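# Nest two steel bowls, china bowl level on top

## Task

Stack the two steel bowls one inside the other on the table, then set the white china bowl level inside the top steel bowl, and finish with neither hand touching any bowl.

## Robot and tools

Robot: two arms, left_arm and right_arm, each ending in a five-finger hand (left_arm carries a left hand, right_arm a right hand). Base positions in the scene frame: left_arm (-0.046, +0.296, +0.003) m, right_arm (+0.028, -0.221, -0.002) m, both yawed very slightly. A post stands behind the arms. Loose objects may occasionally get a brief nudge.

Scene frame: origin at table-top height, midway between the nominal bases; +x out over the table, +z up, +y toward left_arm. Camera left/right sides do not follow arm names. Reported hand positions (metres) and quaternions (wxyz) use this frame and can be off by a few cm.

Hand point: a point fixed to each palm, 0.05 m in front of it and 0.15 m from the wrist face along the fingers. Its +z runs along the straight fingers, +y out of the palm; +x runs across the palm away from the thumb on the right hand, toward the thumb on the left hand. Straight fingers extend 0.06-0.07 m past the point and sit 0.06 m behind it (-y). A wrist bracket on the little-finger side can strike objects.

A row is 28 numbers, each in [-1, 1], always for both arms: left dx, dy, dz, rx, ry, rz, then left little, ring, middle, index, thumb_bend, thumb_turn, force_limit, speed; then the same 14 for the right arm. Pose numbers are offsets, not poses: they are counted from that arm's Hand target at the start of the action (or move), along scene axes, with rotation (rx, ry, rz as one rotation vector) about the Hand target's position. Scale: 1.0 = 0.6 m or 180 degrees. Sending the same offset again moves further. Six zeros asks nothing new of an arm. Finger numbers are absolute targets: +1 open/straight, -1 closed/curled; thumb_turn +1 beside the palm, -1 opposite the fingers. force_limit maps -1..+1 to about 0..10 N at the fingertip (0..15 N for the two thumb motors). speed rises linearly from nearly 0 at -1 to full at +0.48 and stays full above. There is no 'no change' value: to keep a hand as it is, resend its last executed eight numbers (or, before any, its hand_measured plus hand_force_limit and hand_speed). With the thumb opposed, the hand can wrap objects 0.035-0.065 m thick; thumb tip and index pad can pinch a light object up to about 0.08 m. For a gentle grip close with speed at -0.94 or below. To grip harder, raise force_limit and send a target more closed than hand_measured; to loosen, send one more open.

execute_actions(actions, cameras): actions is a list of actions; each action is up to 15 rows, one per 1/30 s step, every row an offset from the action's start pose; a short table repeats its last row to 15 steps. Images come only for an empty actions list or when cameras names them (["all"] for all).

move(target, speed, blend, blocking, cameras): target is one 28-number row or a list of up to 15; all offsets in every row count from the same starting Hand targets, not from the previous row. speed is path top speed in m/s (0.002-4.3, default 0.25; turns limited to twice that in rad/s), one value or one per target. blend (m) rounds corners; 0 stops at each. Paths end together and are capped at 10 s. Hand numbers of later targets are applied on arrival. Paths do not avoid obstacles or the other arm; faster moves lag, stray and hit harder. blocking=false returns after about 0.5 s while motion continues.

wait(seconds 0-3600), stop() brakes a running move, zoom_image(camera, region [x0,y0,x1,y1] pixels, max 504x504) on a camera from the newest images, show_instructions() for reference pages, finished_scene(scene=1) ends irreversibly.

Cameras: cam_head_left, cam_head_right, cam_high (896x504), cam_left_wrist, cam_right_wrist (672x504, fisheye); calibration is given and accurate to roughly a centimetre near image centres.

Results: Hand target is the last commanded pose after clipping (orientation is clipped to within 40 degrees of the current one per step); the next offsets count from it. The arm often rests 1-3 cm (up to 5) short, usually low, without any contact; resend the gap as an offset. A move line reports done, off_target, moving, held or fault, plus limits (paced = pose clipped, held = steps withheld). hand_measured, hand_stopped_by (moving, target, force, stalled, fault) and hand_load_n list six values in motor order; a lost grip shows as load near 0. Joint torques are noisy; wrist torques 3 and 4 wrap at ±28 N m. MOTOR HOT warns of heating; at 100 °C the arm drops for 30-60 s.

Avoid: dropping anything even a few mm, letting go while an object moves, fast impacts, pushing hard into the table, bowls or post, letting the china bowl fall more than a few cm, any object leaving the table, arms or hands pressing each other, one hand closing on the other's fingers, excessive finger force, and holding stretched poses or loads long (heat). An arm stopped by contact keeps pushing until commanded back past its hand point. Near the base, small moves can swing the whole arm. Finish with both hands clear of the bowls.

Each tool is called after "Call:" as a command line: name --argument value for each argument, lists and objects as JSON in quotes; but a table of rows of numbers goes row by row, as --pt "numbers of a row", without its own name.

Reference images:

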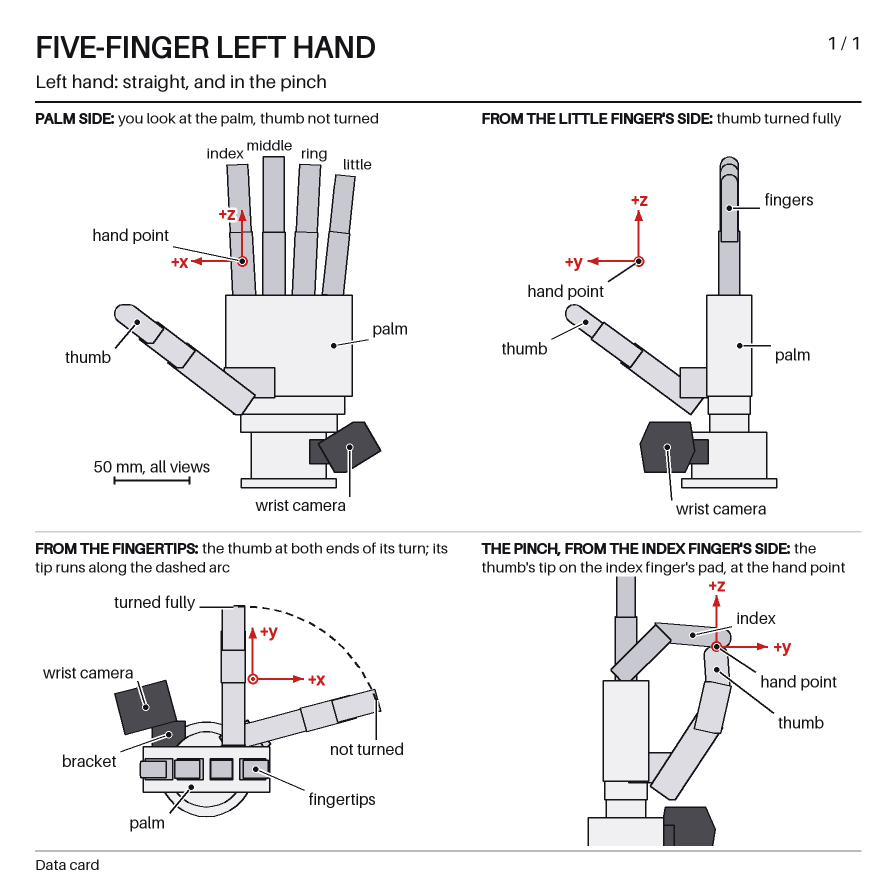

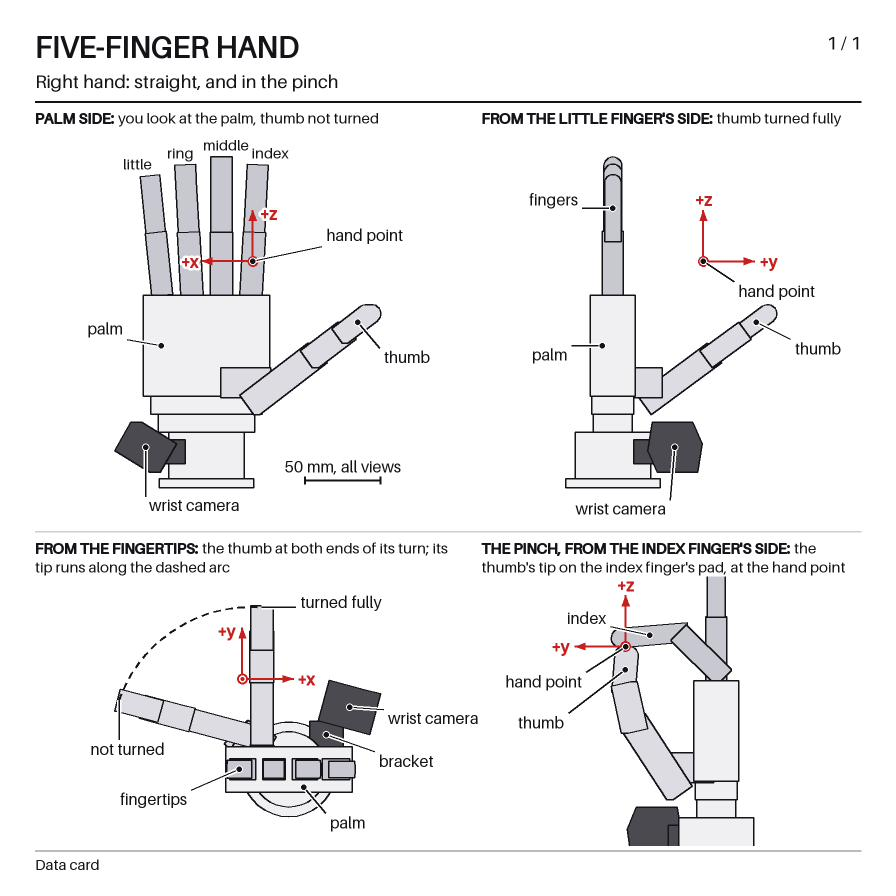

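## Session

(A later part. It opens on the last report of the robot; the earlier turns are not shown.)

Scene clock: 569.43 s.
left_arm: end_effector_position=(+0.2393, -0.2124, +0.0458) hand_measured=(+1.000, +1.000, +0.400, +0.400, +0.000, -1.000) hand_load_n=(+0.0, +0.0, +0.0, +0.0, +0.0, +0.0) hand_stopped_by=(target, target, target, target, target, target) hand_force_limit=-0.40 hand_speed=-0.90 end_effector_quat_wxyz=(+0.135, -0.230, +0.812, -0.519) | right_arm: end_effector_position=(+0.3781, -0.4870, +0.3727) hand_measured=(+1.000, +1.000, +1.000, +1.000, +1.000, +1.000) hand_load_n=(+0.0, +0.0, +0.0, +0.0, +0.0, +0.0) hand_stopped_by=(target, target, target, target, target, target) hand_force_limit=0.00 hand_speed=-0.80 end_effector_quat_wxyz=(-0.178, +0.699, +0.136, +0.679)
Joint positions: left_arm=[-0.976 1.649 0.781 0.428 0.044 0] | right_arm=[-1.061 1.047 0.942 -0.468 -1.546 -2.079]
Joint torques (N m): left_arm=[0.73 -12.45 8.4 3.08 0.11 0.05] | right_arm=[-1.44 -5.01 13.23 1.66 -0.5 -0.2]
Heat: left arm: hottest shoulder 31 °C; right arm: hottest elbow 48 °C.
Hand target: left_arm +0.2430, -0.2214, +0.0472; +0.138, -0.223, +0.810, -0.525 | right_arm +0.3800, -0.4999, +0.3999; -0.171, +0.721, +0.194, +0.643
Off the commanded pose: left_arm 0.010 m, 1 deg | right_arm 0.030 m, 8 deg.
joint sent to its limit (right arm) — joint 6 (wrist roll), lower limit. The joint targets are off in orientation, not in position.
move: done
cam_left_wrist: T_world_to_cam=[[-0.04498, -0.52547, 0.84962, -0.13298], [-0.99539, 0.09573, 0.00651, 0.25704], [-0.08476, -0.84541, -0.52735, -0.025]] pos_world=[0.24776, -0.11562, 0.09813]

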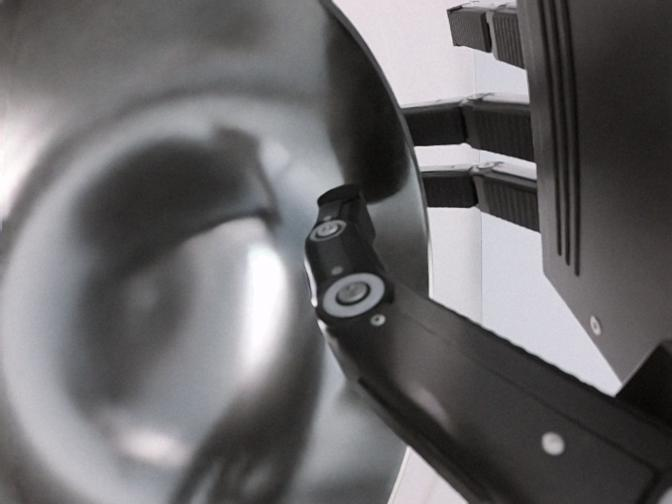

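Call:
move --target '[0.004,-0.008,0.018,0,0,0, 1,1,0.4,0.4,0.0,-1,-0.4,-0.9, 0,0,0,0,0,0, 1,1,1,1,1,1,0,-0.8]' --speed 0.05 --cameras '["cam_left_wrist"]'

Scene clock: 576.03 s.
left_arm: end_effector_position=(+0.2405, -0.2142, +0.0478) hand_measured=(+1.000, +1.000, +0.400, +0.400, +0.000, -1.000) hand_load_n=(-0.5, +0.0, +0.0, +0.0, +0.0, +0.0) hand_stopped_by=(target, target, target, target, target, target) hand_force_limit=-0.40 hand_speed=-0.90 end_effector_quat_wxyz=(+0.135, -0.230, +0.812, -0.519) | right_arm: end_effector_position=(+0.3781, -0.4870, +0.3727) hand_measured=(+1.000, +1.000, +1.000, +1.000, +1.000, +1.000) hand_load_n=(+0.0, +0.0, +0.0, +0.0, +0.0, +0.0) hand_stopped_by=(target, target, target, target, target, target) hand_force_limit=0.00 hand_speed=-0.80 end_effector_quat_wxyz=(-0.178, +0.699, +0.136, +0.679)
Joint positions: left_arm=[-0.976 1.649 0.788 0.422 0.044 0] | right_arm=[-1.061 1.047 0.942 -0.468 -1.546 -2.079]
Joint torques (N m): left_arm=[0.56 -13.51 9.55 1.76 0.07 0.04] | right_arm=[-1.79 -5.01 13.3 1.55 -0.48 -0.21]
Heat: left arm: hottest shoulder 31 °C; right arm: hottest elbow 48 °C.
Hand target: left_arm +0.2454, -0.2261, +0.0578; +0.138, -0.223, +0.810, -0.525 | right_arm +0.3800, -0.4999, +0.3999; -0.171, +0.721, +0.194, +0.643
Off the commanded pose: left_arm 0.017 m, 1 deg | right_arm 0.030 m, 8 deg.
joint sent to its limit (right arm) — joint 6 (wrist roll), lower limit. The joint targets are off in orientation, not in position.
move: off_target (left_arm)
cam_left_wrist: T_world_to_cam=[[-0.04546, -0.52471, 0.85006, -0.13533], [-0.99539, 0.09573, 0.00585, 0.25847], [-0.08444, -0.84588, -0.52665, -0.02562]] pos_world=[0.24896, -0.11742, 0.10003]

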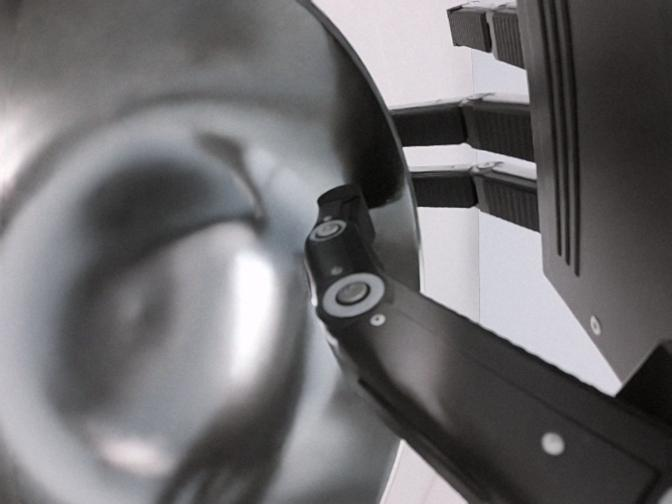

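Call:
move --target '[0.002,-0.003,0.014,0,0,0, 1,1,0.4,0.4,0.0,-1,-0.4,-0.9, 0,0,0,0,0,0, 1,1,1,1,1,1,0,-0.8]' --speed 0.05 --cameras '["cam_left_wrist"]'

Scene clock: 581.90 s.
left_arm: end_effector_position=(+0.2414, -0.2157, +0.0522) hand_measured=(+1.000, +1.000, +0.400, +0.400, +0.000, -1.000) hand_load_n=(+0.0, +0.0, +0.0, +0.0, +0.0, +0.0) hand_stopped_by=(target, target, target, target, target, target) hand_force_limit=-0.40 hand_speed=-0.90 end_effector_quat_wxyz=(+0.135, -0.231, +0.814, -0.516) | right_arm: end_effector_position=(+0.3781, -0.4870, +0.3727) hand_measured=(+1.000, +1.000, +1.000, +1.000, +1.000, +1.000) hand_load_n=(+0.0, +0.0, +0.0, +0.0, +0.0, +0.0) hand_stopped_by=(target, target, target, target, target, target) hand_force_limit=0.00 hand_speed=-0.80 end_effector_quat_wxyz=(-0.178, +0.699, +0.136, +0.679)
Joint positions: left_arm=[-0.976 1.641 0.8 0.395 0.044 0] | right_arm=[-1.061 1.047 0.942 -0.468 -1.546 -2.079]
Joint torques (N m): left_arm=[0.62 -13.92 9.69 1.76 0.07 0.05] | right_arm=[-1.44 -5.25 13.04 1.44 -0.46 -0.2]
Heat: left arm: hottest shoulder 32 °C; right arm: hottest elbow 48 °C.
Hand target: left_arm +0.2466, -0.2279, +0.0661; +0.138, -0.223, +0.810, -0.524 | right_arm +0.3800, -0.4999, +0.3999; -0.171, +0.721, +0.194, +0.643
Off the commanded pose: left_arm 0.019 m, 1 deg | right_arm 0.030 m, 8 deg.
joint sent to its limit (right arm) — joint 6 (wrist roll), lower limit. The joint targets are off in orientation, not in position.
move: off_target (left_arm)
cam_left_wrist: T_world_to_cam=[[-0.0425, -0.52926, 0.84739, -0.1414], [-0.99536, 0.0957, 0.00985, 0.25926], [-0.08631, -0.84304, -0.53088, -0.02309]] pos_world=[0.25005, -0.11911, 0.10501]

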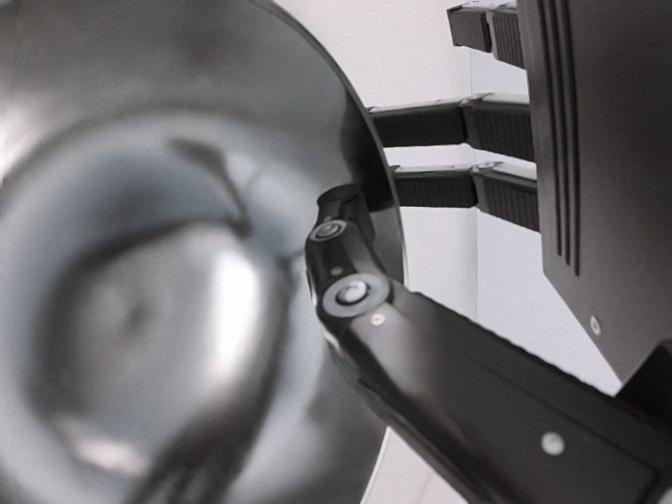

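Call:
move --target '[0,0,0,0,0,0, 1,1,-0.4,-0.4,0.0,-1,-0.2,-0.92, 0,0,0,0,0,0, 1,1,1,1,1,1,0,-0.8]' --speed 0.05 --cameras '["cam_left_wrist"]'

Scene clock: 592.43 s.
left_arm: end_effector_position=(+0.2415, -0.2157, +0.0522) hand_measured=(+1.000, +1.000, -0.136, -0.174, +0.000, -1.000) hand_load_n=(+0.0, +0.0, +3.5, +5.0, +2.5, +0.0) hand_stopped_by=(target, target, force, force, target, target) hand_force_limit=-0.20 hand_speed=-0.92 end_effector_quat_wxyz=(+0.135, -0.230, +0.814, -0.516) | right_arm: end_effector_position=(+0.3781, -0.4870, +0.3727) hand_measured=(+1.000, +1.000, +1.000, +1.000, +1.000, +1.000) hand_load_n=(+0.0, +0.0, +0.0, +0.0, +0.0, +0.0) hand_stopped_by=(target, target, target, target, target, target) hand_force_limit=0.00 hand_speed=-0.80 end_effector_quat_wxyz=(-0.178, +0.699, +0.136, +0.679)
Joint positions: left_arm=[-0.976 1.641 0.801 0.392 0.044 0.001] | right_arm=[-1.061 1.047 0.942 -0.468 -1.546 -2.079]
Joint torques (N m): left_arm=[0.62 -13.98 9.62 1.83 0.07 0.03] | right_arm=[-1.73 -4.84 13.05 1.57 -0.52 -0.22]
Heat: left arm: hottest elbow 33 °C; right arm: hottest elbow 49 °C.
Hand target: left_arm +0.2466, -0.2280, +0.0662; +0.138, -0.223, +0.810, -0.525 | right_arm +0.3800, -0.4999, +0.3999; -0.171, +0.721, +0.194, +0.643
Off the commanded pose: left_arm 0.019 m, 1 deg | right_arm 0.030 m, 8 deg.
joint sent to its limit (right arm) — joint 6 (wrist roll), lower limit. The joint targets are off in orientation, not in position.
move: done
cam_left_wrist: T_world_to_cam=[[-0.04314, -0.53094, 0.84631, -0.14145], [-0.9953, 0.09635, 0.00971, 0.25954], [-0.08669, -0.84191, -0.5326, -0.02269]] pos_world=[0.25025, -0.11921, 0.10511]

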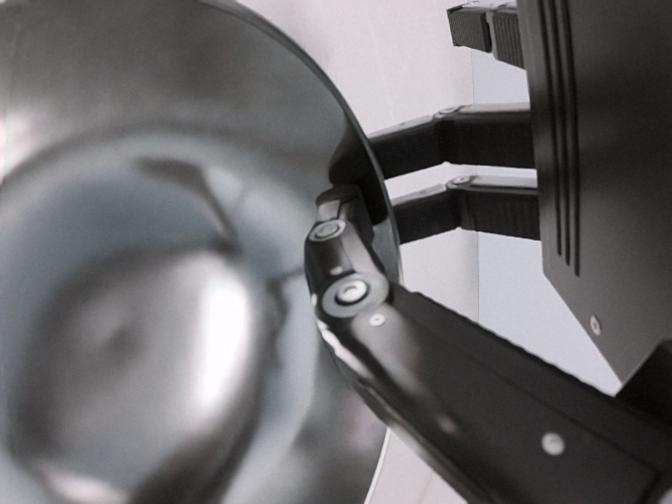

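Call:
move --target '[0,0,0.05,0,0,0, 1,1,-0.5,-0.5,0.0,-1,0.3,-0.92, 0,0,0,0,0,0, 1,1,1,1,1,1,0,-0.8]' --speed 0.06 --cameras '["cam_left_wrist","cam_head_left"]'

Scene clock: 603.63 s.
left_arm: end_effector_position=(+0.2371, -0.2088, +0.0663) hand_measured=(+1.000, +1.000, -0.148, -0.180, +0.002, -1.000) hand_load_n=(+0.0, +0.0, +12.5, +6.0, +4.5, -0.5) hand_stopped_by=(target, target, force, force, target, target) hand_force_limit=0.30 hand_speed=-0.92 end_effector_quat_wxyz=(+0.131, -0.233, +0.822, -0.503) | right_arm: end_effector_position=(+0.3781, -0.4870, +0.3727) hand_measured=(+1.000, +1.000, +1.000, +1.000, +1.000, +1.000) hand_load_n=(+0.0, +0.0, +0.0, +0.0, +0.0, +0.0) hand_stopped_by=(target, target, target, target, target, target) hand_force_limit=0.00 hand_speed=-0.80 end_effector_quat_wxyz=(-0.178, +0.699, +0.136, +0.679)
Joint positions: left_arm=[-0.976 1.587 0.811 0.298 0.044 0.002] | right_arm=[-1.061 1.047 0.942 -0.468 -1.546 -2.079]
Joint torques (N m): left_arm=[0.56 -14.51 11.12 1.98 0.07 0.02] | right_arm=[-1.67 -4.66 13.26 1.48 -0.49 -0.2]
Heat: left arm: hottest shoulder 32 °C; right arm: hottest elbow 49 °C.
Hand target: left_arm +0.2466, -0.2279, +0.0962; +0.138, -0.223, +0.810, -0.525 | right_arm +0.3800, -0.4999, +0.3999; -0.171, +0.721, +0.194, +0.643
Off the commanded pose: left_arm 0.037 m, 3 deg | right_arm 0.030 m, 8 deg.
joint sent to its limit (right arm) — joint 6 (wrist roll), lower limit. The joint targets are off in orientation, not in position.
move: off_target (left_arm)
cam_left_wrist: T_world_to_cam=[[-0.02942, -0.55385, 0.8321, -0.15709], [-0.99493, 0.09633, 0.02895, 0.25292], [-0.09619, -0.82702, -0.55388, -0.00302]] pos_world=[0.24672, -0.11387, 0.12172]
Images, in order (width x height): cam_head_left 896x504, cam_left_wrist 672x504.

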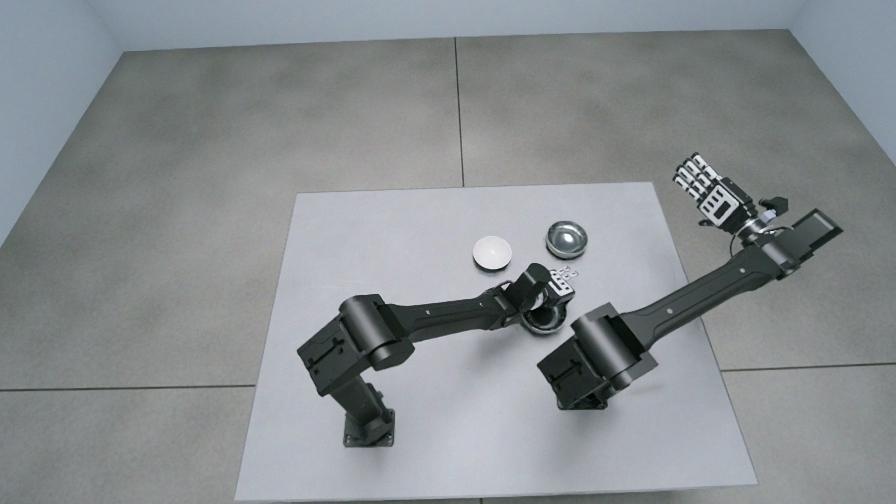

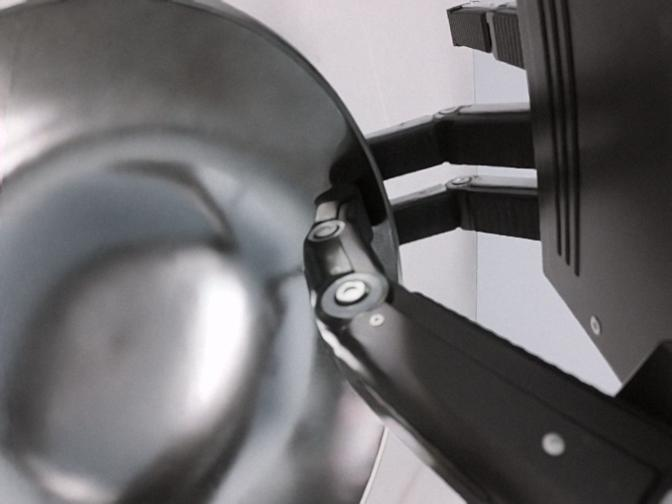

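Call:
move --target '[0,0,0.14,0,0,0, 1,1,-0.5,-0.5,0.0,-1,0.3,-0.92, 0,0,0,0,0,0, 1,1,1,1,1,1,0,-0.8]' --speed 0.1 --cameras '["cam_left_wrist","cam_head_left","cam_high"]'

Scene clock: 610.63 s.
left_arm: end_effector_position=(+0.2383, -0.2106, +0.1447) hand_measured=(+1.000, +1.000, -0.148, -0.180, +0.002, -1.000) hand_load_n=(+0.0, +0.0, +12.5, +6.0, +5.0, +0.0) hand_stopped_by=(target, target, force, force, target, target) hand_force_limit=0.30 hand_speed=-0.92 end_effector_quat_wxyz=(+0.130, -0.233, +0.823, -0.501) | right_arm: end_effector_position=(+0.3781, -0.4870, +0.3727) hand_measured=(+1.000, +1.000, +1.000, +1.000, +1.000, +1.000) hand_load_n=(+0.0, +0.0, +0.0, +0.0, +0.0, +0.0) hand_stopped_by=(target, target, target, target, target, target) hand_force_limit=0.00 hand_speed=-0.80 end_effector_quat_wxyz=(-0.178, +0.699, +0.136, +0.679)
Joint positions: left_arm=[-0.976 1.449 0.913 0.052 0.044 0.002] | right_arm=[-1.061 1.047 0.942 -0.468 -1.546 -2.079]
Joint torques (N m): left_arm=[0.62 -13.74 12.92 1.99 0.07 0.02] | right_arm=[-1.38 -4.89 13.14 1.46 -0.5 -0.2]
Heat: left arm: hottest elbow 33 °C; right arm: hottest elbow 49 °C.
Hand target: left_arm +0.2466, -0.2280, +0.1803; +0.138, -0.223, +0.810, -0.525 | right_arm +0.3800, -0.4999, +0.3999; -0.171, +0.721, +0.194, +0.643
Off the commanded pose: left_arm 0.040 m, 3 deg | right_arm 0.030 m, 8 deg.
joint sent to its limit (right arm) — joint 6 (wrist roll), lower limit. The joint targets are off in orientation, not in position.
move: off_target (left_arm)
cam_left_wrist: T_world_to_cam=[[-0.02713, -0.5573, 0.82987, -0.22423], [-0.99485, 0.09614, 0.03205, 0.25155], [-0.09765, -0.82473, -0.55704, 0.04037]] pos_world=[0.24812, -0.11586, 0.20051]
Images, in order (width x height): cam_head_left 896x504, cam_high 896x504, cam_left_wrist 672x504.

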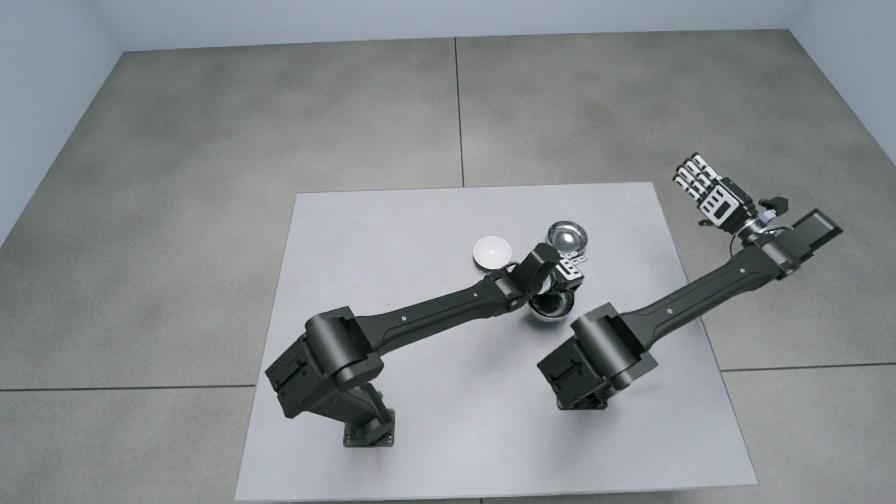

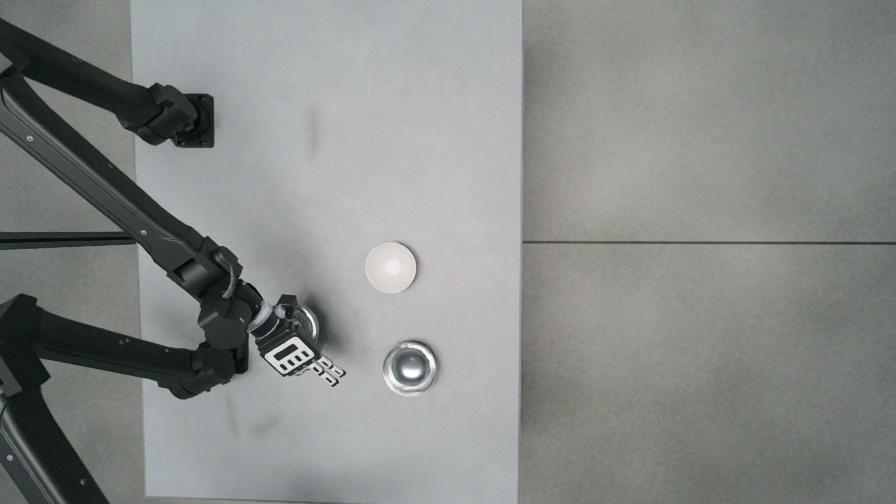

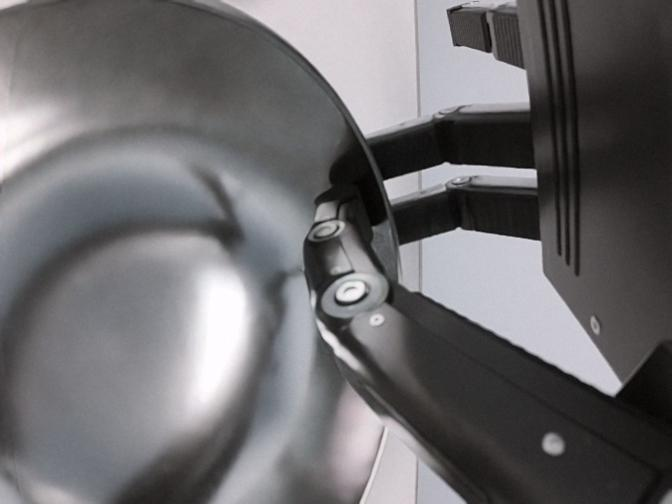

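Call:
move --target '[0.396,-0.162,0.03,0,0,0.0556, 1,1,-0.5,-0.5,0.0,-1,0.3,-0.92, 0,0,0,0,0,0, 1,1,1,1,1,1,0,-0.8]' --speed 0.12 --cameras '["cam_left_wrist","cam_head_left","cam_high"]'

Scene clock: 738.77 s.
left_arm: end_effector_position=(+0.4669, -0.3160, +0.1711) hand_measured=(+1.000, +1.000, -0.148, -0.180, +0.002, -1.000) hand_load_n=(+0.0, +0.0, +12.0, +6.0, +5.0, +0.0) hand_stopped_by=(target, target, force, force, target, target) hand_force_limit=0.30 hand_speed=-0.92 end_effector_quat_wxyz=(+0.174, -0.294, +0.799, -0.495) | right_arm: end_effector_position=(+0.3781, -0.4870, +0.3727) hand_measured=(+1.000, +1.000, +1.000, +1.000, +1.000, +1.000) hand_load_n=(-0.5, +0.0, +0.0, +0.0, +0.0, +0.0) hand_stopped_by=(target, target, target, target, target, target) hand_force_limit=0.00 hand_speed=-0.80 end_effector_quat_wxyz=(-0.178, +0.699, +0.136, +0.679)
Joint positions: left_arm=[-0.808 1.944 1.637 -0.161 0.052 0.011] | right_arm=[-1.061 1.047 0.942 -0.468 -1.546 -2.079]
Joint torques (N m): left_arm=[1.61 -20.37 14.27 2 -0.03 -0.04] | right_arm=[-1.55 -4.84 13.12 1.44 -0.48 -0.19]
Heat: left arm: hottest elbow 40 °C; right arm: hottest elbow 50 °C.
Hand target: left_arm +0.4842, -0.3252, +0.1982; +0.183, -0.293, +0.787, -0.510 | right_arm +0.3800, -0.4999, +0.3999; -0.171, +0.721, +0.194, +0.643
Off the commanded pose: left_arm 0.034 m, 3 deg | right_arm 0.030 m, 8 deg.
joint sent to its limit (right arm) — joint 6 (wrist roll), lower limit. The joint targets are off in orientation, not in position.
move: off_target (left_arm)
cam_left_wrist: T_world_to_cam=[[0.04871, -0.54734, 0.83549, -0.33189], [-0.99799, -0.0606, 0.01848, 0.44252], [0.04052, -0.83471, -0.5492, -0.07859]] pos_world=[0.46098, -0.22044, 0.22595]
Images, in order (width x height): cam_head_left 896x504, cam_high 896x504, cam_left_wrist 672x504.

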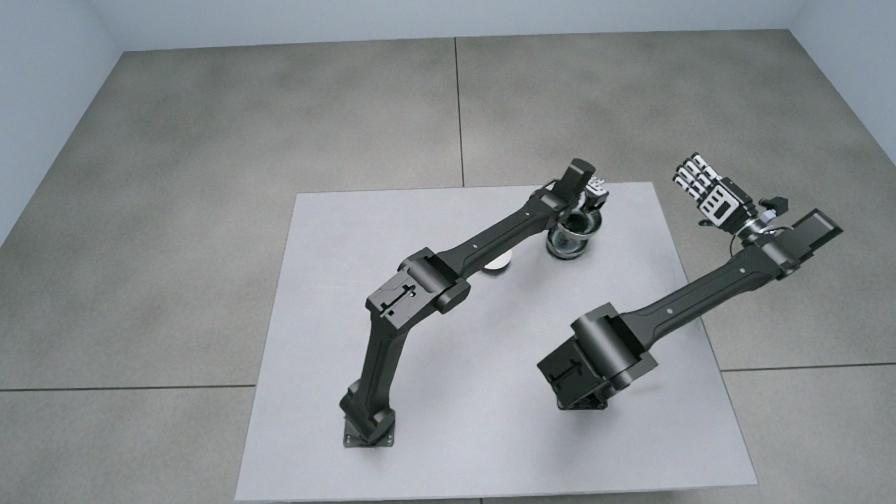

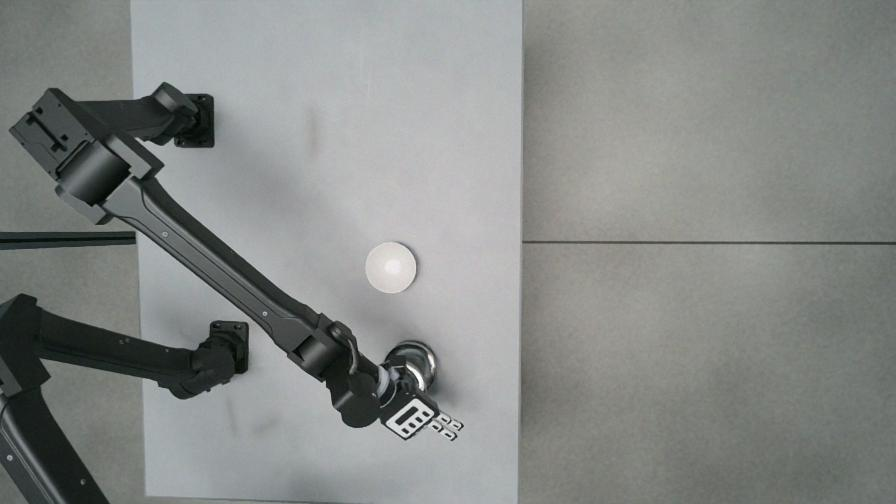

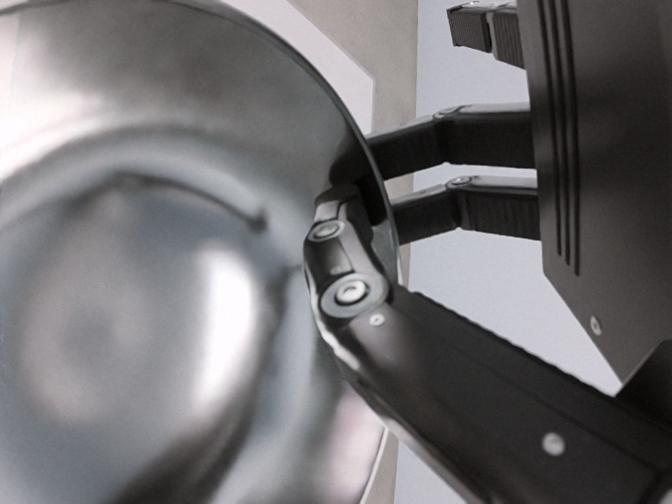

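Call:
move --pt "0 0 0 0 0 0 1 1 -0.5 -0.5 0.0 -1 0.3 -0.92 -0.183 0.05 -0.167 0.473 0.170 -0.177 1 1 1 1 1 1 0 -0.8" --pt "0 0 0 0 0 0 1 1 -0.5 -0.5 0.0 -1 0.3 -0.92 -0.2 0.133 -0.433 0.473 0.170 -0.177 1 1 1 1 1 1 0 -0.8" --speed 0.3 --blend 0.03 --cameras '["cam_left_wrist","cam_head_left","cam_high","cam_right_wrist"]'

Scene clock: 767.90 s.
left_arm: end_effector_position=(+0.4669, -0.3160, +0.1711) hand_measured=(+1.000, +1.000, -0.148, -0.180, +0.002, -1.000) hand_load_n=(+0.0, +0.0, +12.5, +6.0, +4.5, +0.0) hand_stopped_by=(target, target, force, force, target, target) hand_force_limit=0.30 hand_speed=-0.92 end_effector_quat_wxyz=(+0.174, -0.294, +0.799, -0.495) | right_arm: end_effector_position=(+0.2625, -0.4159, +0.1389) hand_measured=(+1.000, +1.000, +1.000, +1.000, +1.000, +1.000) hand_load_n=(+0.0, +0.0, +0.0, +0.0, +0.0, +0.0) hand_stopped_by=(target, target, target, target, target, target) hand_force_limit=0.00 hand_speed=-0.80 end_effector_quat_wxyz=(-0.482, +0.574, -0.509, +0.422)
Joint positions: left_arm=[-0.808 1.944 1.637 -0.161 0.052 0.011] | right_arm=[-1.293 1.035 0.506 -0.494 -1.36 -1.006]
Joint torques (N m): left_arm=[1.61 -20.31 14.34 1.99 -0.03 -0.04] | right_arm=[-1.61 -4.42 7.64 1.24 -0.63 0]
Heat: left arm: hottest elbow 41 °C; right arm: hottest elbow 49 °C.
Hand target: left_arm +0.4842, -0.3252, +0.1982; +0.183, -0.293, +0.787, -0.510 | right_arm +0.2599, -0.4200, +0.1400; -0.477, +0.570, -0.512, +0.429
Off the commanded pose: left_arm 0.033 m, 3 deg | right_arm 0.005 m, 1 deg.
move: done
cam_left_wrist: T_world_to_cam=[[0.04871, -0.54734, 0.83549, -0.33189], [-0.99799, -0.0606, 0.01848, 0.44252], [0.04052, -0.83471, -0.5492, -0.07859]] pos_world=[0.46098, -0.22044, 0.22595]
cam_right_wrist: T_world_to_cam=[[-0.10015, -0.26938, -0.95781, 0.04826], [-0.67879, 0.72234, -0.13217, 0.49342], [0.72747, 0.63692, -0.2552, 0.22154]] pos_world=[0.17859, -0.48452, 0.16798]
Images, in order (width x height): cam_head_left 896x504, cam_high 896x504, cam_left_wrist 672x504, cam_right_wrist 672x504.

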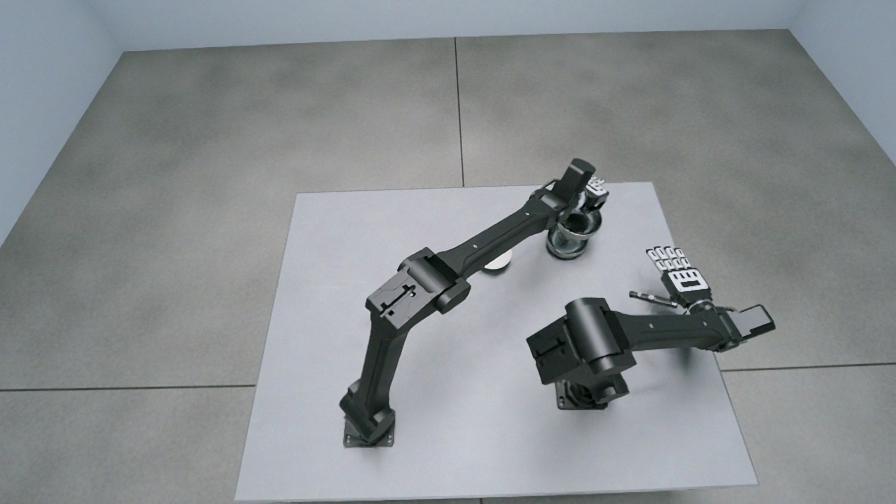

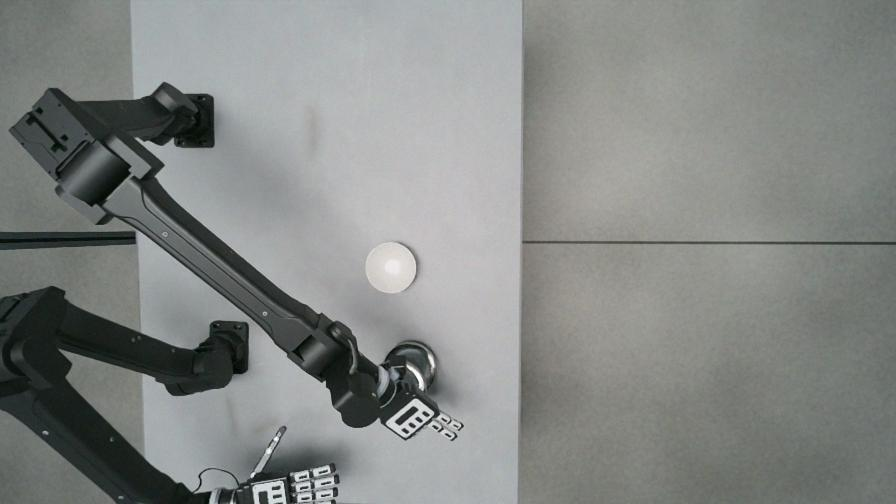

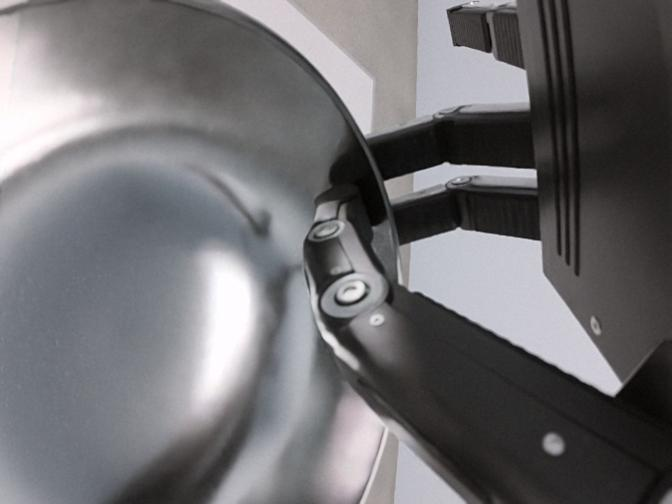

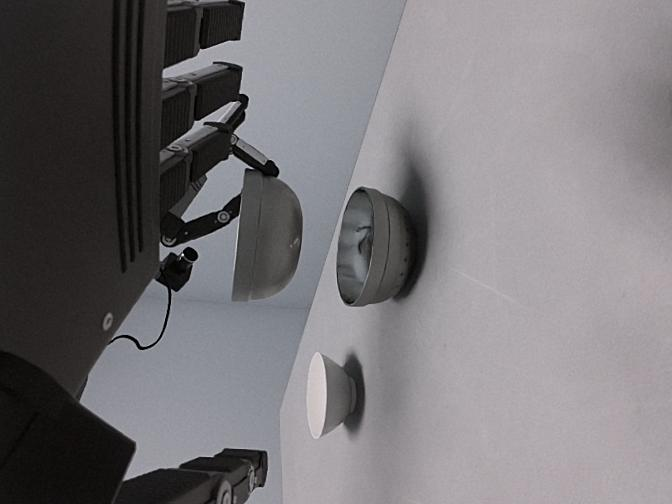

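Call:
zoom_image --camera "cam_right_wrist" --region '[150, 100, 450, 460]'

Scaled by 1.400 from the camera's image (finer frame: 960x720).

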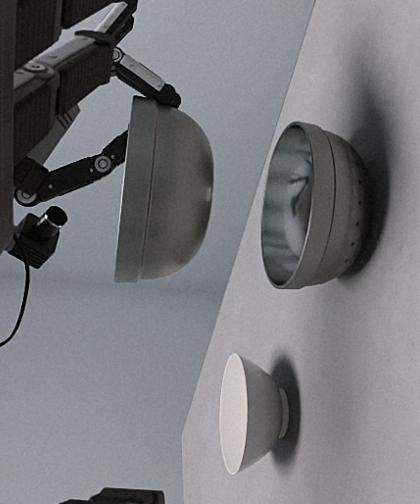

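Call:
zoom_image --camera "cam_high" --region '[360, 320, 480, 460]'

Call:
zoom_image --camera "cam_head_left" --region '[520, 150, 640, 280]'

Scaled by 3.600.

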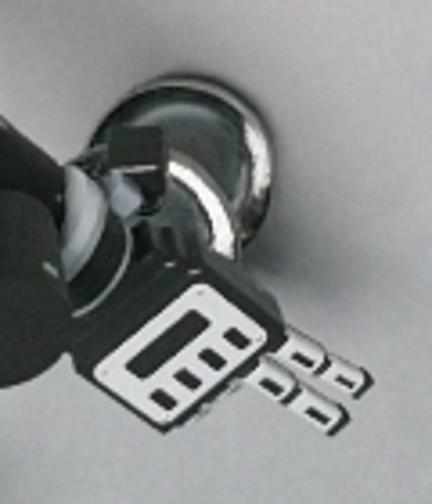

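Scaled by 3.877.

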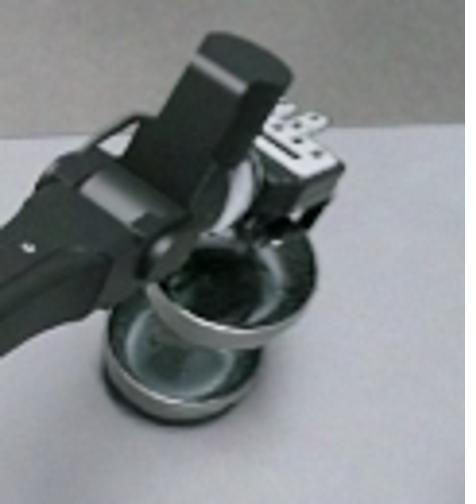

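Call:
move --target '[0.018,0.01,-0.033,-0.0383,-0.0322,0, 1,1,-0.5,-0.5,0.0,-1,0.3,-0.92, 0,0,0,0,0,0, 1,1,1,1,1,1,0,-0.8]' --speed 0.08 --cameras '["cam_head_left","cam_head_right","cam_high","cam_right_wrist"]'

Call:
zoom_image --camera "cam_right_wrist" --region '[150, 130, 450, 370]'

Call:
zoom_image --camera "cam_head_left" --region '[520, 170, 640, 290]'

Call:
zoom_image --camera "cam_head_right" --region '[520, 170, 640, 290]'

Scene clock: 859.40 s.
left_arm: end_effector_position=(+0.4848, -0.3192, +0.1733) hand_measured=(+1.000, +1.000, -0.148, -0.180, +0.002, -1.000) hand_load_n=(+0.0, +0.0, +11.5, +6.0, +5.0, +0.0) hand_stopped_by=(target, target, force, force, target, target) hand_force_limit=0.30 hand_speed=-0.92 end_effector_quat_wxyz=(+0.199, -0.277, +0.755, -0.560) | right_arm: end_effector_position=(+0.2625, -0.4158, +0.1389) hand_measured=(+1.000, +1.000, +1.000, +1.000, +1.000, +1.000) hand_load_n=(+0.0, +0.0, +0.0, +0.0, +0.0, +0.0) hand_stopped_by=(target, target, target, target, target, target) hand_force_limit=0.00 hand_speed=-0.80 end_effector_quat_wxyz=(-0.482, +0.574, -0.510, +0.422)
Joint positions: left_arm=[-0.79 1.948 1.543 0.106 0.069 0.011] | right_arm=[-1.293 1.035 0.506 -0.494 -1.36 -1.006]
Joint torques (N m): left_arm=[1.85 -20.13 9.87 3.95 0.17 -0.06] | right_arm=[-1.55 -3.78 7.76 1.1 -0.62 -0.01]
Heat: left arm: hottest elbow 43 °C; right arm: hottest elbow 39 °C.
Hand target: left_arm +0.4949, -0.3192, +0.1783; +0.205, -0.277, +0.745, -0.571 | right_arm +0.2598, -0.4200, +0.1400; -0.478, +0.571, -0.512, +0.429
Off the commanded pose: left_arm 0.011 m, 2 deg | right_arm 0.005 m, 1 deg.
move: off_target (left_arm)
cam_right_wrist: T_world_to_cam=[[-0.10029, -0.26865, -0.958, 0.04857], [-0.67874, 0.72249, -0.13156, 0.49337], [0.7275, 0.63704, -0.25481, 0.22151]] pos_world=[0.17859, -0.48452, 0.16787]

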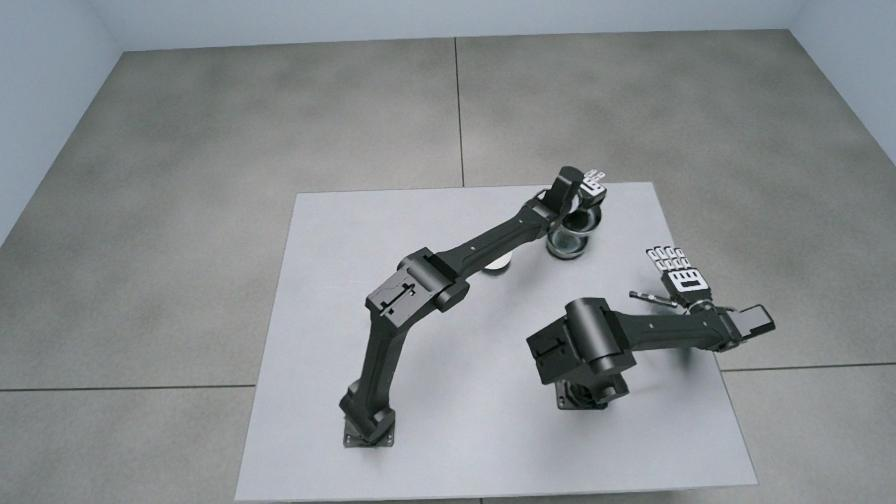

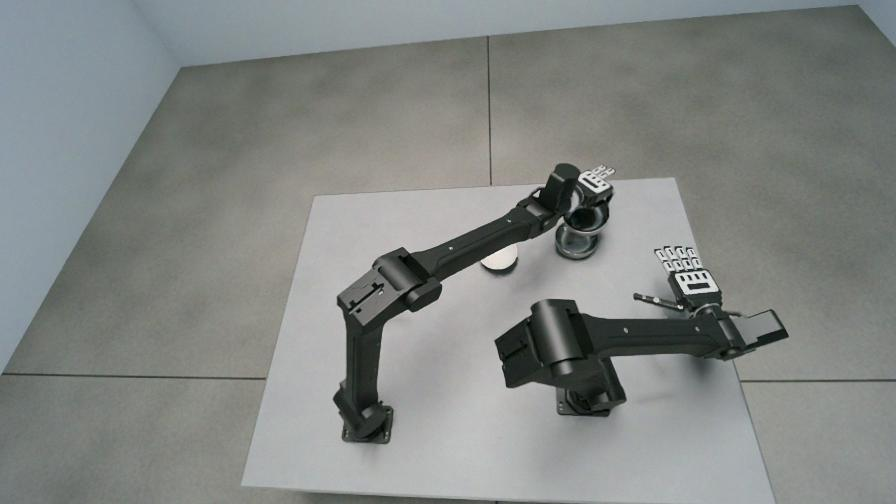

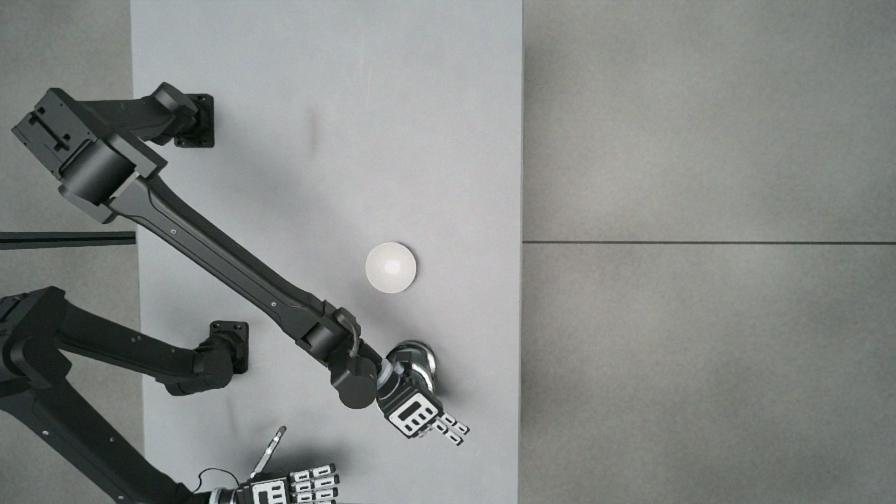

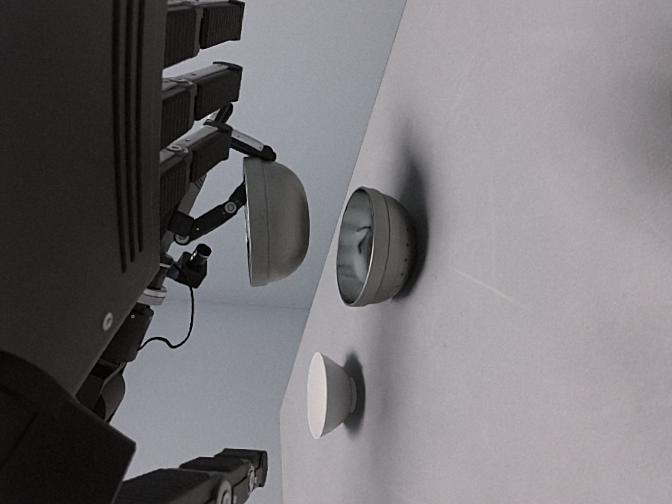

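Scaled by 1.680 from the camera's image (finer frame: 960x720).

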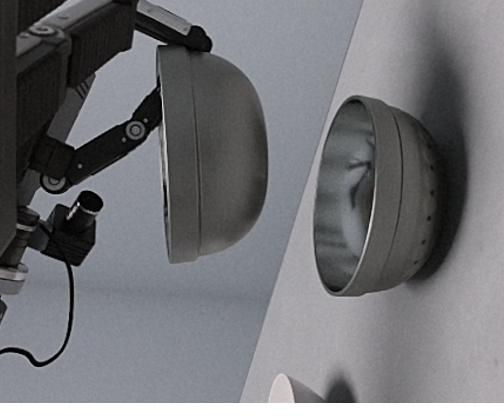

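Scaled by 4.200.

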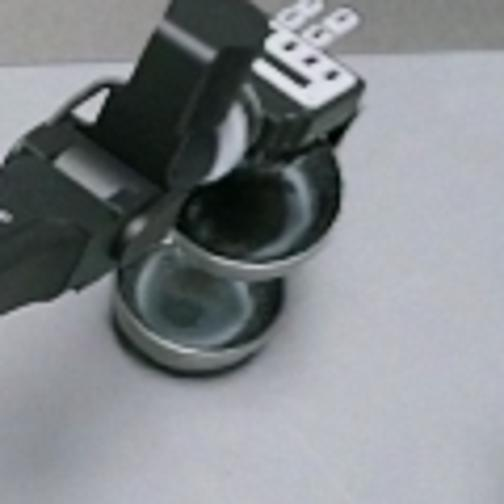

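Scaled by 4.200.

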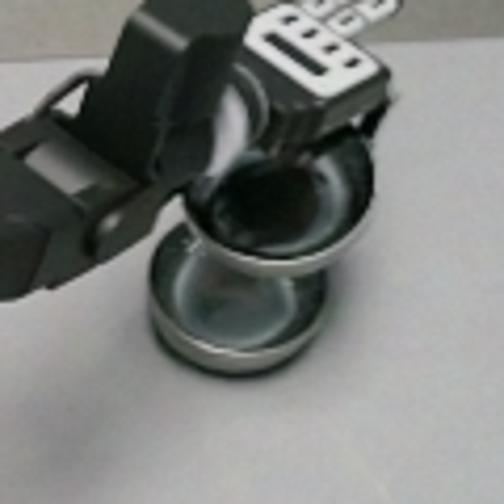

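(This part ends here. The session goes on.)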